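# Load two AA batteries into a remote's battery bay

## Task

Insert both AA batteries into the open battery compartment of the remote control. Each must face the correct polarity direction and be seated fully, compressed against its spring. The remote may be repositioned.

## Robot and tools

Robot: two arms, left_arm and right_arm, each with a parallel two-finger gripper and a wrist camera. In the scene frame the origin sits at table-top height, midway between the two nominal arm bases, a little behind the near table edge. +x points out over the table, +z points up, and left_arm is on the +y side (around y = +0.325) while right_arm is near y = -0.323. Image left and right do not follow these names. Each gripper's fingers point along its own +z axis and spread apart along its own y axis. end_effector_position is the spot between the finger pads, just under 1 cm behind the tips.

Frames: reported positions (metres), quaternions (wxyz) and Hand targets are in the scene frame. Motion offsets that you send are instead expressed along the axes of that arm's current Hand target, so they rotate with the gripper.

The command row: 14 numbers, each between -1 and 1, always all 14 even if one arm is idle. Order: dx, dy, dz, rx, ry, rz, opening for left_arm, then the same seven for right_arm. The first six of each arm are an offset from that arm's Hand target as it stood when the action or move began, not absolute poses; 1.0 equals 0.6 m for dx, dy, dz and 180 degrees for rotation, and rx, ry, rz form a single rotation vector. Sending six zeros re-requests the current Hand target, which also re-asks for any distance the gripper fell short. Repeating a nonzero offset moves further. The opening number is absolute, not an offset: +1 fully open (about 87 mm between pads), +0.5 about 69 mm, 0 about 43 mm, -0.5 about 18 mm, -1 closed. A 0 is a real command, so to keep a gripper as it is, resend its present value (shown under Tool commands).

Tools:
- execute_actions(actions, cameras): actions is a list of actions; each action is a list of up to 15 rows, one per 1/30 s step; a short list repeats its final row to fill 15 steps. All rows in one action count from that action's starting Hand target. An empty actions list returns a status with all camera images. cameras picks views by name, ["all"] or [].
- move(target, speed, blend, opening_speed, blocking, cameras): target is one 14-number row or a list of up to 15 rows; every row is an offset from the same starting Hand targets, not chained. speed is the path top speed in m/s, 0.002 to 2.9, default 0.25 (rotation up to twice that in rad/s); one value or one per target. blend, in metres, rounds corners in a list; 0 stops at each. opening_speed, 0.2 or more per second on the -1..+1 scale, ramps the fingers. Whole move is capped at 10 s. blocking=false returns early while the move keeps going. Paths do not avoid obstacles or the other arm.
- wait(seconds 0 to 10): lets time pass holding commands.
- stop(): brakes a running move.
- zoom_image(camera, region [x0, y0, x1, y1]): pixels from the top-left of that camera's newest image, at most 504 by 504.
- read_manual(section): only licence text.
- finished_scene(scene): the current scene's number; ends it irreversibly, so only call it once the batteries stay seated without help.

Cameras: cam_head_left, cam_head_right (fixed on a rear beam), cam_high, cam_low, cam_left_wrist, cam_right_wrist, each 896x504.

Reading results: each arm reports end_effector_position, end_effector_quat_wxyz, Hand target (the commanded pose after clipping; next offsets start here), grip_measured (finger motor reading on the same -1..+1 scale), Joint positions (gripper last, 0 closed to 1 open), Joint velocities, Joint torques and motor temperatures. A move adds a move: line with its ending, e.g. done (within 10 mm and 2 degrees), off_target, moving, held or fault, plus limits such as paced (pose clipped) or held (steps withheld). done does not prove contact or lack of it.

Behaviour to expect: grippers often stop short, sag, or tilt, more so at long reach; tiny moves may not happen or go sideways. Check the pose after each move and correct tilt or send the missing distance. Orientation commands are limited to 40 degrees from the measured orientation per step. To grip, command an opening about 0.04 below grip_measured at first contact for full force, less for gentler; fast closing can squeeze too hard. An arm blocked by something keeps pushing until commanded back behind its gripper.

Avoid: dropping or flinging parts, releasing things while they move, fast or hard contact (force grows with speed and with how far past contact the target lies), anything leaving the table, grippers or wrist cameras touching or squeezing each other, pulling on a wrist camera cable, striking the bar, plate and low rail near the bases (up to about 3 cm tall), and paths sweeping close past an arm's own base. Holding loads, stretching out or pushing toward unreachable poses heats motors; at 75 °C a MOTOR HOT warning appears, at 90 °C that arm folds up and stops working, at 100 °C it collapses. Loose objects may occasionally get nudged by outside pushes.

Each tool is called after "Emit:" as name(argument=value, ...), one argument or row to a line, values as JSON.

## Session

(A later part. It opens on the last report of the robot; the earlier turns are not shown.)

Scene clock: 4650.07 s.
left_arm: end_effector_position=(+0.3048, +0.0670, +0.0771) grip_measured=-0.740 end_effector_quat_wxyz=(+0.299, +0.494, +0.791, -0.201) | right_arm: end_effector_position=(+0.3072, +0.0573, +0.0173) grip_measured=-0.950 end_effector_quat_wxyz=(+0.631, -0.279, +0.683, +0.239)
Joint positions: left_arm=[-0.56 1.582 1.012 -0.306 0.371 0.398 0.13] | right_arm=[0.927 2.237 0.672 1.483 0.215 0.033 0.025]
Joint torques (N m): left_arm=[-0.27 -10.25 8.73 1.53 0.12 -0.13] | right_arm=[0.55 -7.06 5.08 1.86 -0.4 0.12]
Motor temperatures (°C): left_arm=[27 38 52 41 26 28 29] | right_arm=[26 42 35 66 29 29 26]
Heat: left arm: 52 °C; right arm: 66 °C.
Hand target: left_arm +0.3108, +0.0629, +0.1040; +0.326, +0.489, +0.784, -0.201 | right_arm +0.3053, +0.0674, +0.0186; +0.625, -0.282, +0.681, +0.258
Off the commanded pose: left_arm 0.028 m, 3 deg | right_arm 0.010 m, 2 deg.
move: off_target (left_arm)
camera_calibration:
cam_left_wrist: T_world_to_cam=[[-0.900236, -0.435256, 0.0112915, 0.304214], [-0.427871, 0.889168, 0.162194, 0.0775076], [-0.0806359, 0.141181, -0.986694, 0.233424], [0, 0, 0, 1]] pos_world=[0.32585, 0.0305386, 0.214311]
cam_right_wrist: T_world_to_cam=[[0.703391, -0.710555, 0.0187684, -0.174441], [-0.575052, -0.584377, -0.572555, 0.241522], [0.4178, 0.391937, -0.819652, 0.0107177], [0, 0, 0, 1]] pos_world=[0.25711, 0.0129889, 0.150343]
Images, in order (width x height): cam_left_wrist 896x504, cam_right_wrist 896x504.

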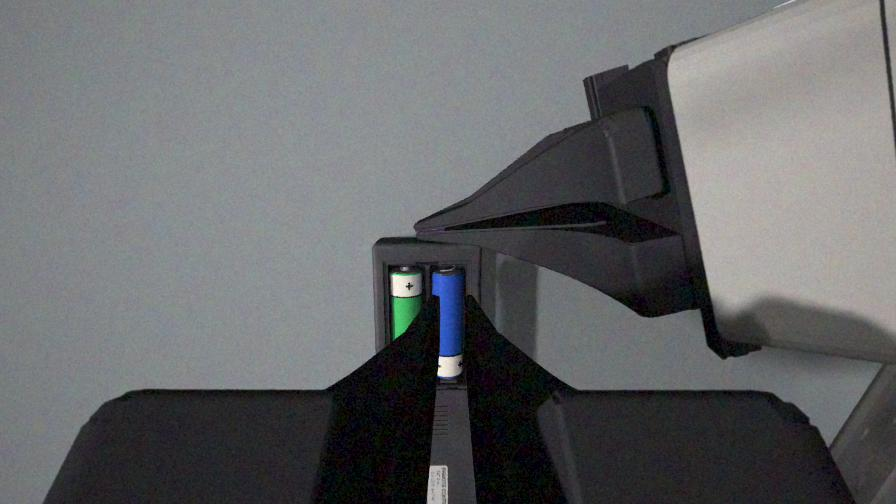

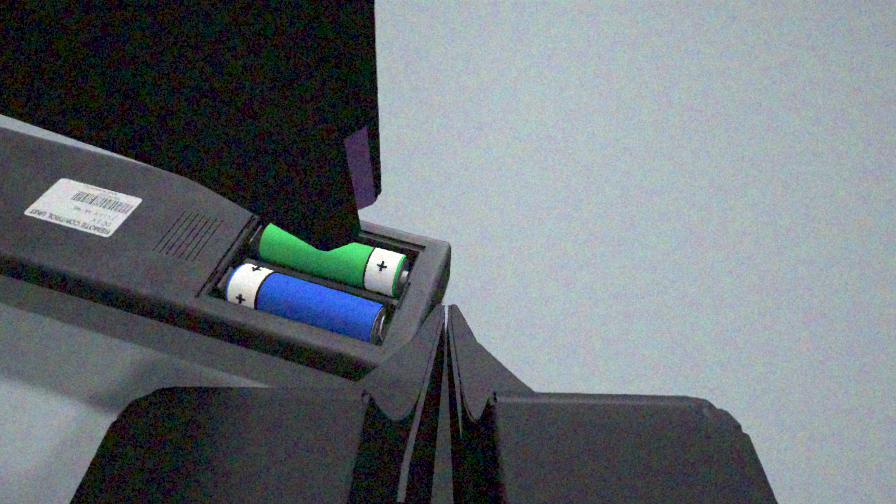

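Emit:
move(
  target=[0.1098,0,-0.0061,0,0,0,-0.74,0,0,0,0,0,0,-0.95],
  speed=0.08,
  cameras=["cam_left_wrist","cam_right_wrist"],
)

Emit:
zoom_image(
  camera="cam_right_wrist",
  region=[150, 200, 480, 390],
)

Emit:
zoom_image(
  camera="cam_left_wrist",
  region=[340, 160, 520, 360],
)

Scene clock: 4667.63 s.
left_arm: end_effector_position=(+0.2808, +0.1122, +0.0425) grip_measured=-0.740 end_effector_quat_wxyz=(+0.289, +0.483, +0.804, -0.193) | right_arm: end_effector_position=(+0.3072, +0.0573, +0.0173) grip_measured=-0.950 end_effector_quat_wxyz=(+0.631, -0.279, +0.683, +0.239)
Joint positions: left_arm=[-0.482 1.49 0.787 -0.218 0.396 0.442 0.13] | right_arm=[0.927 2.237 0.672 1.483 0.215 0.033 0.025]
Joint torques (N m): left_arm=[1.06 -8.79 5.33 2.11 0.53 0.13] | right_arm=[0.55 -7.06 5.12 1.86 -0.39 0.13]
Motor temperatures (°C): left_arm=[27 44 54 40 26 28 29] | right_arm=[26 42 35 64 29 29 26]
Heat: left arm: 54 °C; right arm: 64 °C.
Hand target: left_arm +0.2892, +0.1071, +0.0601; +0.326, +0.489, +0.784, -0.201 | right_arm +0.3053, +0.0674, +0.0186; +0.625, -0.282, +0.681, +0.258
Off the commanded pose: left_arm 0.020 m, 5 deg | right_arm 0.010 m, 2 deg.
move: off_target (left_arm)
camera_calibration:
cam_left_wrist: T_world_to_cam=[[-0.88645, -0.462376, 0.020362, 0.30151], [-0.450662, 0.87234, 0.189542, 0.0396882], [-0.105402, 0.158844, -0.981661, 0.195764], [0, 0, 0, 1]] pos_world=[0.305794, 0.0736935, 0.178512]
cam_right_wrist: T_world_to_cam=[[0.703391, -0.710555, 0.0187684, -0.174441], [-0.575052, -0.584377, -0.572555, 0.241522], [0.4178, 0.391937, -0.819652, 0.0107177], [0, 0, 0, 1]] pos_world=[0.25711, 0.0129889, 0.150343]
Images, in order (width x height): cam_left_wrist 896x504, cam_right_wrist 896x504.

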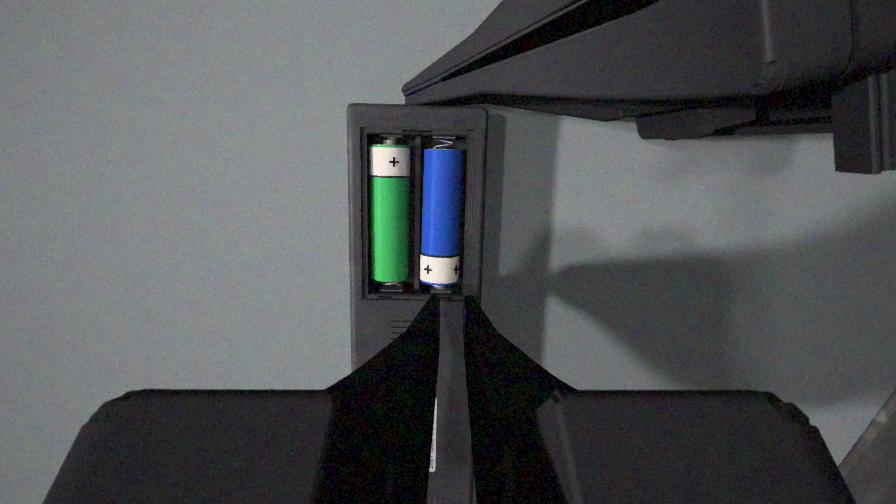

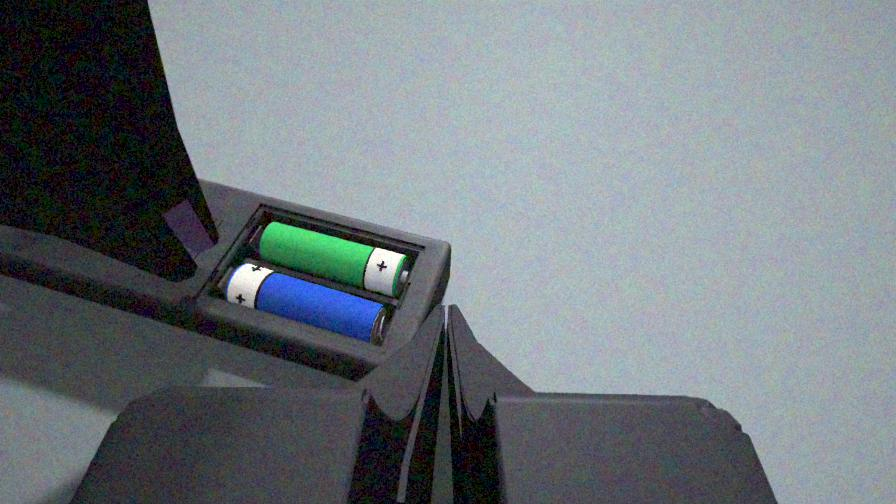

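Scaled by 1.527 from the camera's 896x504 image, which has a finer 1280x720 frame.

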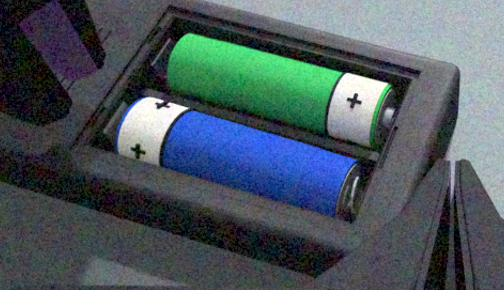

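Scaled by 2.520 from the camera's 896x504 image, which has a finer 1280x720 frame.

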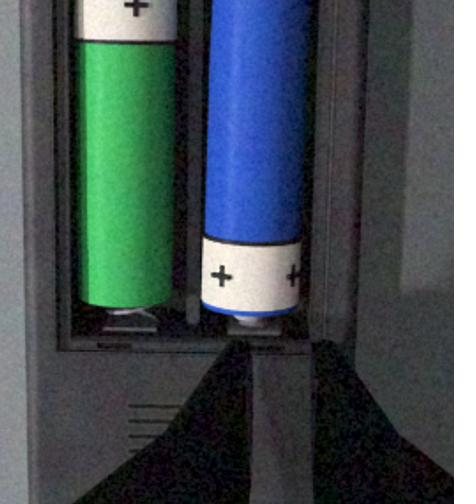

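Emit:
move(
  target=[-0.0212,0.0067,-0.0141,0,0,0,-0.74,0,0,0,0,0,0,-0.95],
  speed=0.05,
  cameras=["cam_left_wrist"],
)

Emit:
zoom_image(
  camera="cam_left_wrist",
  region=[340, 160, 520, 360],
)

Scene clock: 4681.77 s.
left_arm: end_effector_position=(+0.2863, +0.1105, +0.0510) grip_measured=-0.740 end_effector_quat_wxyz=(+0.299, +0.484, +0.799, -0.193) | right_arm: end_effector_position=(+0.3072, +0.0573, +0.0173) grip_measured=-0.950 end_effector_quat_wxyz=(+0.631, -0.279, +0.683, +0.239)
Joint positions: left_arm=[-0.477 1.481 0.805 -0.224 0.399 0.446 0.13] | right_arm=[0.927 2.237 0.672 1.483 0.215 0.033 0.025]
Joint torques (N m): left_arm=[1.09 -8.68 8.43 1.49 0.53 0.1] | right_arm=[0.51 -7.04 5.12 1.86 -0.4 0.12]
Motor temperatures (°C): left_arm=[27 43 52 41 26 28 29] | right_arm=[26 42 35 64 29 29 26]
Heat: left arm: 52 °C; right arm: 64 °C.
Hand target: left_arm +0.2941, +0.1062, +0.0750; +0.326, +0.489, +0.784, -0.201 | right_arm +0.3053, +0.0674, +0.0186; +0.625, -0.282, +0.681, +0.258
Off the commanded pose: left_arm 0.026 m, 4 deg | right_arm 0.010 m, 2 deg.
move: off_target (left_arm)
camera_calibration:
cam_left_wrist: T_world_to_cam=[[-0.886877, -0.461933, 0.0081679, 0.306122], [-0.453923, 0.874519, 0.170793, 0.0437475], [-0.0860379, 0.147765, -0.985273, 0.200846], [0, 0, 0, 1]] pos_world=[0.308631, 0.073472, 0.187916]
Images, in order (width x height): cam_left_wrist 896x504.

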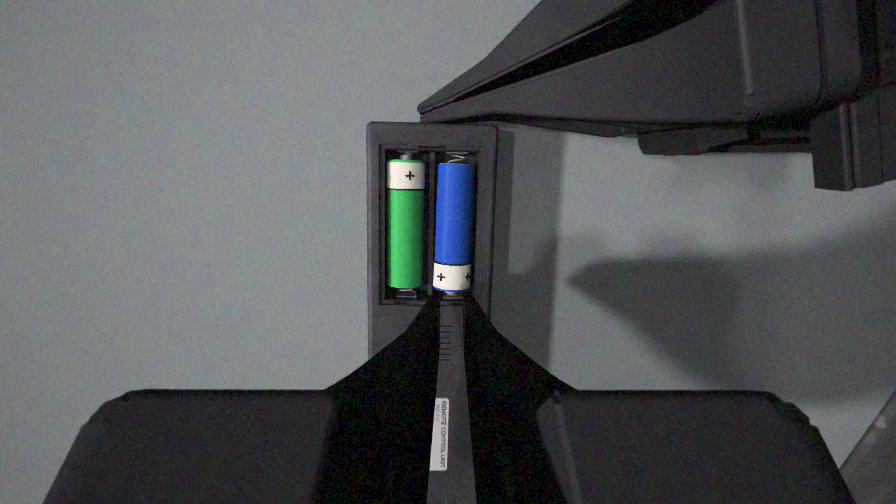

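Scaled by 2.520 from the camera's 896x504 image, which has a finer 1280x720 frame.

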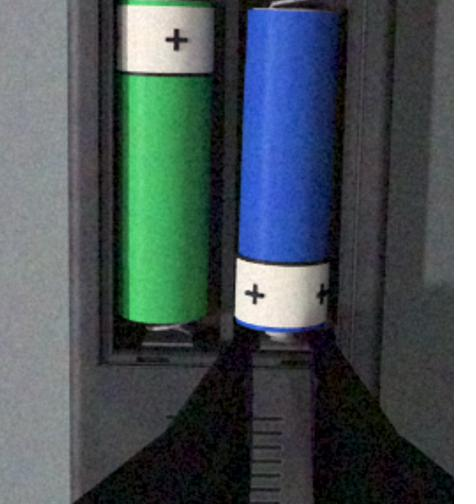

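Emit:
move(
  target=[0.0589,0,0.0589,0,0,0,-0.74,0,0,0,0,0,0,-0.95],
  speed=0.04,
  cameras=["cam_left_wrist","cam_right_wrist"],
)

Emit:
zoom_image(
  camera="cam_right_wrist",
  region=[150, 200, 480, 390],
)

Emit:
zoom_image(
  camera="cam_left_wrist",
  region=[340, 160, 520, 360],
)

Scene clock: 4691.93 s.
left_arm: end_effector_position=(+0.2916, +0.1069, +0.0312) grip_measured=-0.740 end_effector_quat_wxyz=(+0.321, +0.484, +0.789, -0.200) | right_arm: end_effector_position=(+0.3096, +0.0546, +0.0163) grip_measured=-0.950 end_effector_quat_wxyz=(+0.631, -0.277, +0.685, +0.237)
Joint positions: left_arm=[-0.47 1.527 0.729 -0.054 0.42 0.447 0.13] | right_arm=[0.919 2.239 0.67 1.483 0.214 0.034 0.025]
Joint torques (N m): left_arm=[1.06 -3.7 4.51 2.25 0.33 0.11] | right_arm=[0.54 -7.02 5.14 1.86 -0.38 0.12]
Motor temperatures (°C): left_arm=[27 43 53 41 26 28 29] | right_arm=[26 42 35 63 29 29 26]
Heat: left arm: 53 °C; right arm: 63 °C.
Hand target: left_arm +0.2943, +0.1062, +0.0251; +0.326, +0.489, +0.784, -0.201 | right_arm +0.3052, +0.0675, +0.0186; +0.624, -0.282, +0.681, +0.259
Off the commanded pose: left_arm 0.007 m, 1 deg | right_arm 0.014 m, 3 deg.
move: off_target (right_arm)
camera_calibration:
cam_left_wrist: T_world_to_cam=[[-0.889534, -0.456837, -0.00538675, 0.309953], [-0.453975, 0.882513, 0.122789, 0.0533782], [-0.0513407, 0.11167, -0.992418, 0.176337], [0, 0, 0, 1]] pos_world=[0.308999, 0.0747993, 0.170116]
cam_right_wrist: T_world_to_cam=[[0.698623, -0.715249, 0.0185365, -0.176342], [-0.58018, -0.581475, -0.570331, 0.242131], [0.418707, 0.387692, -0.821206, 0.00996719], [0, 0, 0, 1]] pos_world=[0.259503, 0.0108004, 0.149549]
Images, in order (width x height): cam_left_wrist 896x504, cam_right_wrist 896x504.

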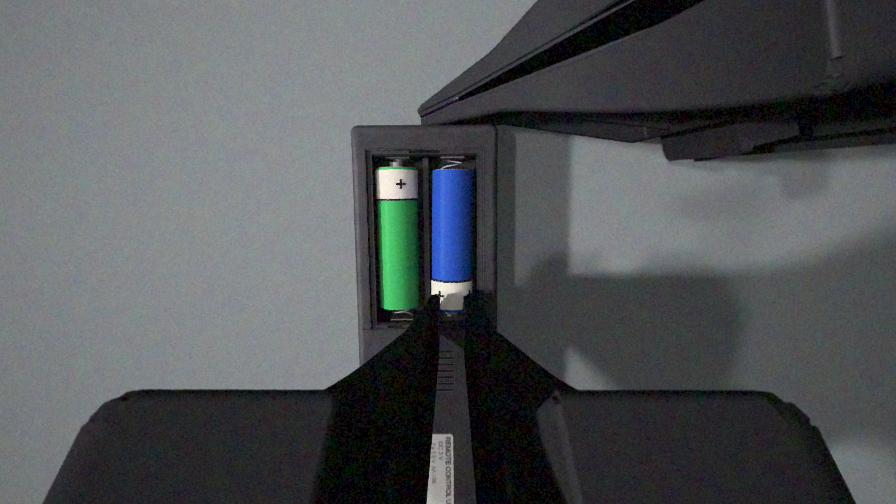

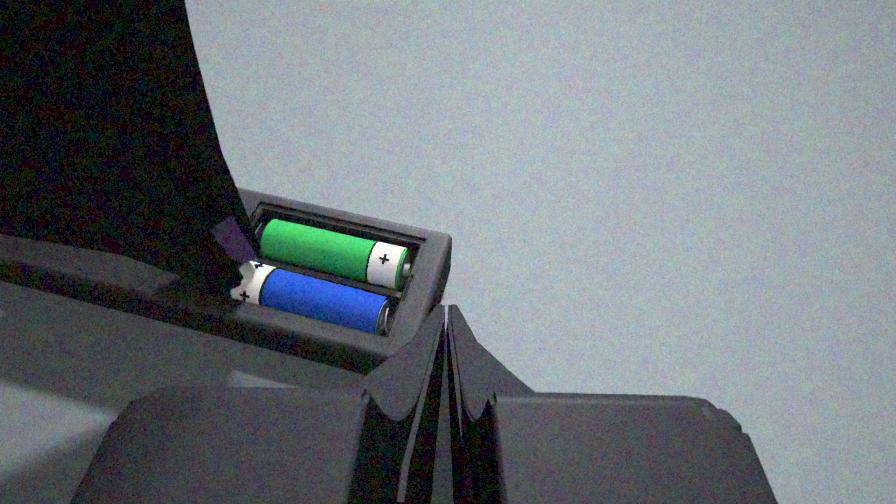

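Scaled by 1.527 from the camera's 896x504 image, which has a finer 1280x720 frame.

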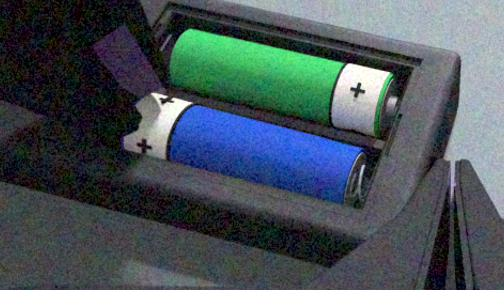

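Scaled by 2.520 from the camera's 896x504 image, which has a finer 1280x720 frame.

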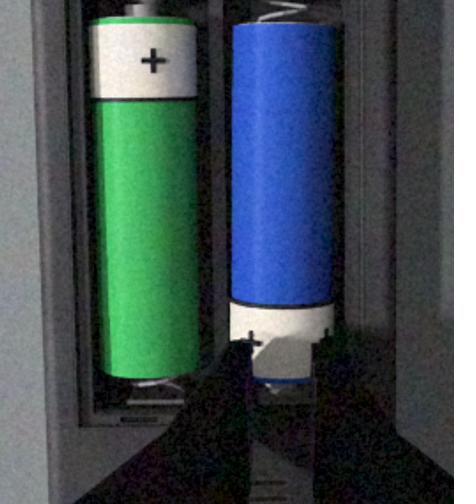

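Emit:
move(
  target=[0.0177,0,0.0177,0,0,0,-0.74,0,0,0,0,0,0,-0.95],
  speed=0.03,
  cameras=["cam_left_wrist","cam_right_wrist"],
)

Emit:
zoom_image(
  camera="cam_right_wrist",
  region=[150, 200, 480, 390],
)

Scene clock: 4698.37 s.
left_arm: end_effector_position=(+0.2973, +0.1029, +0.0308) grip_measured=-0.739 end_effector_quat_wxyz=(+0.341, +0.484, +0.779, -0.206) | right_arm: end_effector_position=(+0.3142, +0.0503, +0.0163) grip_measured=-0.951 end_effector_quat_wxyz=(+0.634, -0.270, +0.688, +0.229)
Joint positions: left_arm=[-0.464 1.538 0.707 0.022 0.438 0.447 0.13] | right_arm=[0.912 2.239 0.67 1.482 0.228 0.034 0.025]
Joint torques (N m): left_arm=[0.53 -1.8 3.55 2.21 0.14 0.11] | right_arm=[1.06 -7.08 4.97 1.87 -0.58 0.13]
Motor temperatures (°C): left_arm=[27 42 53 41 26 28 29] | right_arm=[26 42 35 63 29 29 26]
Heat: left arm: 53 °C; right arm: 63 °C.
Hand target: left_arm +0.2943, +0.1062, +0.0101; +0.326, +0.489, +0.784, -0.201 | right_arm +0.3052, +0.0675, +0.0186; +0.624, -0.282, +0.681, +0.259
Off the commanded pose: left_arm 0.021 m, 2 deg | right_arm 0.020 m, 4 deg.
move: off_target (left_arm, right_arm)
camera_calibration:
cam_left_wrist: T_world_to_cam=[[-0.891834, -0.45197, -0.0188347, 0.31375], [-0.45195, 0.88847, 0.0797588, 0.0596401], [-0.0193145, 0.079644, -0.996636, 0.170541], [0, 0, 0, 1]] pos_world=[0.310061, 0.0752346, 0.17112]
cam_right_wrist: T_world_to_cam=[[0.682332, -0.730761, 0.0202849, -0.176816], [-0.592439, -0.569008, -0.570304, 0.245487], [0.428298, 0.377119, -0.821183, 0.00725676], [0, 0, 0, 1]] pos_world=[0.262976, 0.00773721, 0.149548]
Images, in order (width x height): cam_left_wrist 896x504, cam_right_wrist 896x504.

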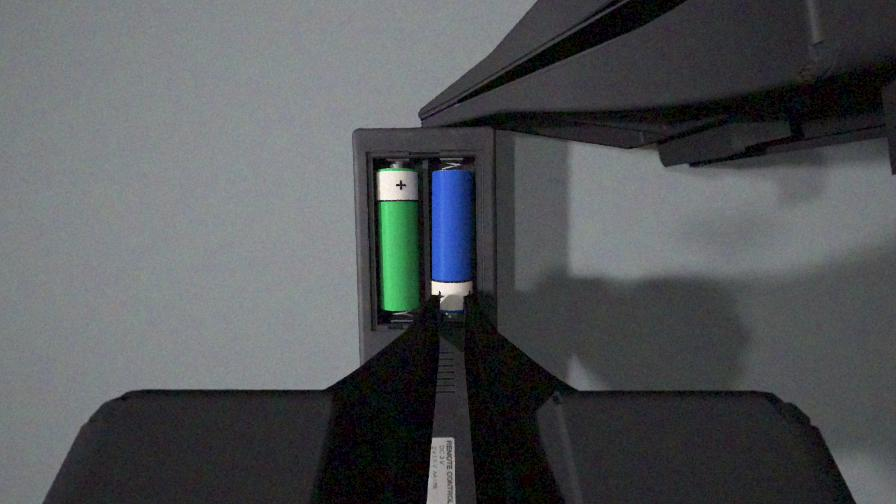

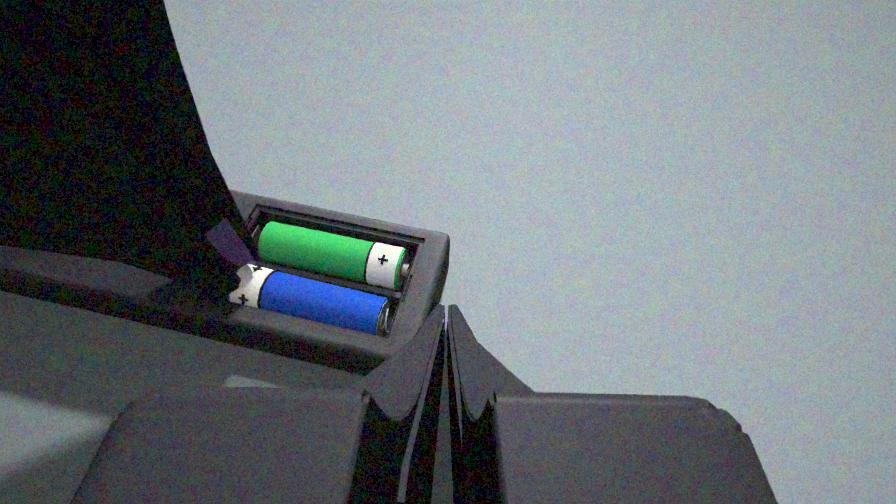

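Scaled by 1.527 from the camera's 896x504 image, which has a finer 1280x720 frame.

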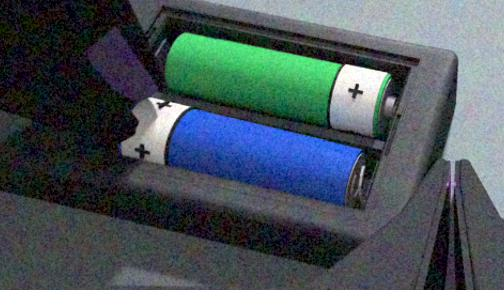

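Emit:
move(
  target=[-0.0707,0,-0.1532,0,0,0,-0.74,0,0,0,0,0,0,-0.95],
  speed=0.08,
  cameras=["cam_left_wrist","cam_right_wrist"],
)

Emit:
zoom_image(
  camera="cam_right_wrist",
  region=[200, 200, 460, 350],
)

Emit:
zoom_image(
  camera="cam_left_wrist",
  region=[340, 100, 520, 300],
)

Scene clock: 4708.43 s.
left_arm: end_effector_position=(+0.2728, +0.1405, +0.0831) grip_measured=-0.740 end_effector_quat_wxyz=(+0.301, +0.483, +0.799, -0.195) | right_arm: end_effector_position=(+0.3050, +0.0596, +0.0164) grip_measured=-0.950 end_effector_quat_wxyz=(+0.628, -0.282, +0.683, +0.244)
Joint positions: left_arm=[-0.393 1.327 0.814 -0.413 0.454 0.518 0.13] | right_arm=[0.93 2.239 0.674 1.481 0.206 0.036 0.025]
Joint torques (N m): left_arm=[1.11 -7.02 8.79 1.44 0.56 0.12] | right_arm=[0.21 -7.06 4.9 1.87 -0.29 0.11]
Motor temperatures (°C): left_arm=[27 40 52 41 26 28 29] | right_arm=[26 43 35 63 29 29 26]
Heat: left arm: 52 °C; right arm: 63 °C.
Hand target: left_arm +0.2786, +0.1375, +0.1051; +0.326, +0.489, +0.784, -0.201 | right_arm +0.3053, +0.0674, +0.0186; +0.625, -0.282, +0.681, +0.258
Off the commanded pose: left_arm 0.023 m, 3 deg | right_arm 0.008 m, 2 deg.
move: off_target (left_arm)
camera_calibration:
cam_left_wrist: T_world_to_cam=[[-0.887018, -0.461646, 0.00905903, 0.307568], [-0.453911, 0.875416, 0.166165, 0.00613786], [-0.0846399, 0.143279, -0.986056, 0.227188], [0, 0, 0, 1]] pos_world=[0.294834, 0.104063, 0.220214]
cam_right_wrist: T_world_to_cam=[[0.711547, -0.702456, 0.0160265, -0.174266], [-0.570395, -0.590795, -0.570623, 0.23998], [0.410306, 0.396884, -0.821056, 0.0120791], [0, 0, 0, 1]] pos_world=[0.255925, 0.0145706, 0.149649]
Images, in order (width x height): cam_left_wrist 896x504, cam_right_wrist 896x504.

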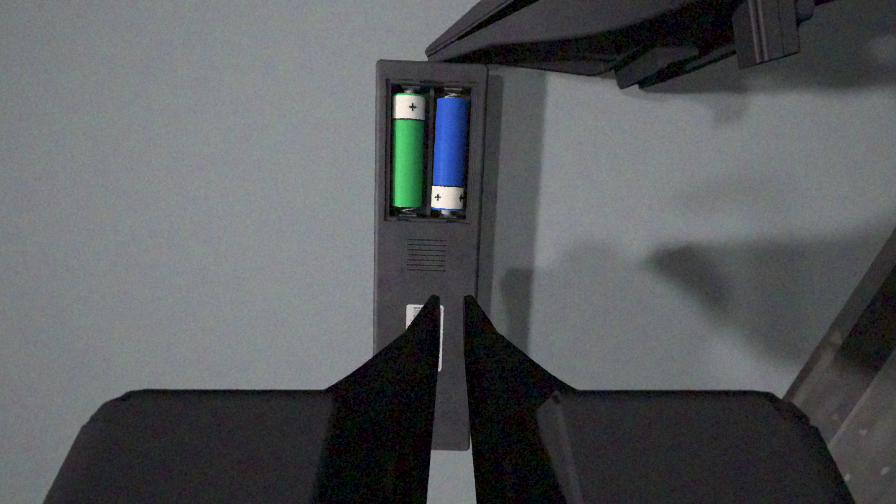

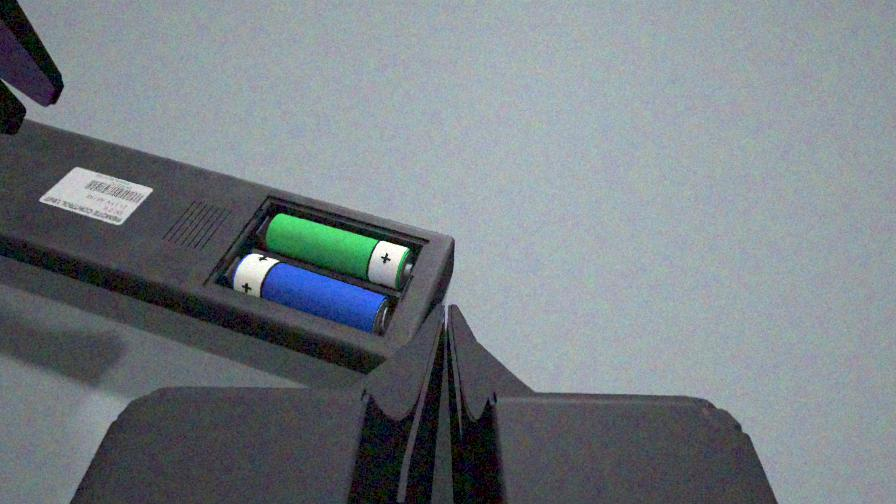

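Scaled by 1.938 from the camera's 896x504 image, which has a finer 1280x720 frame.

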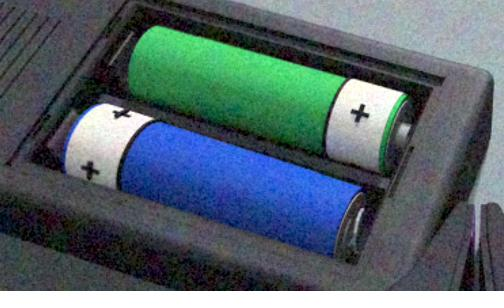

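Scaled by 2.520 from the camera's 896x504 image, which has a finer 1280x720 frame.

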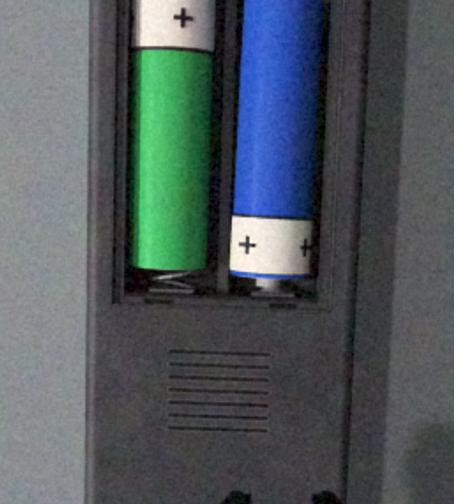

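Emit:
finished_scene(
  scene=1,
)

The scene is finished: the task was done.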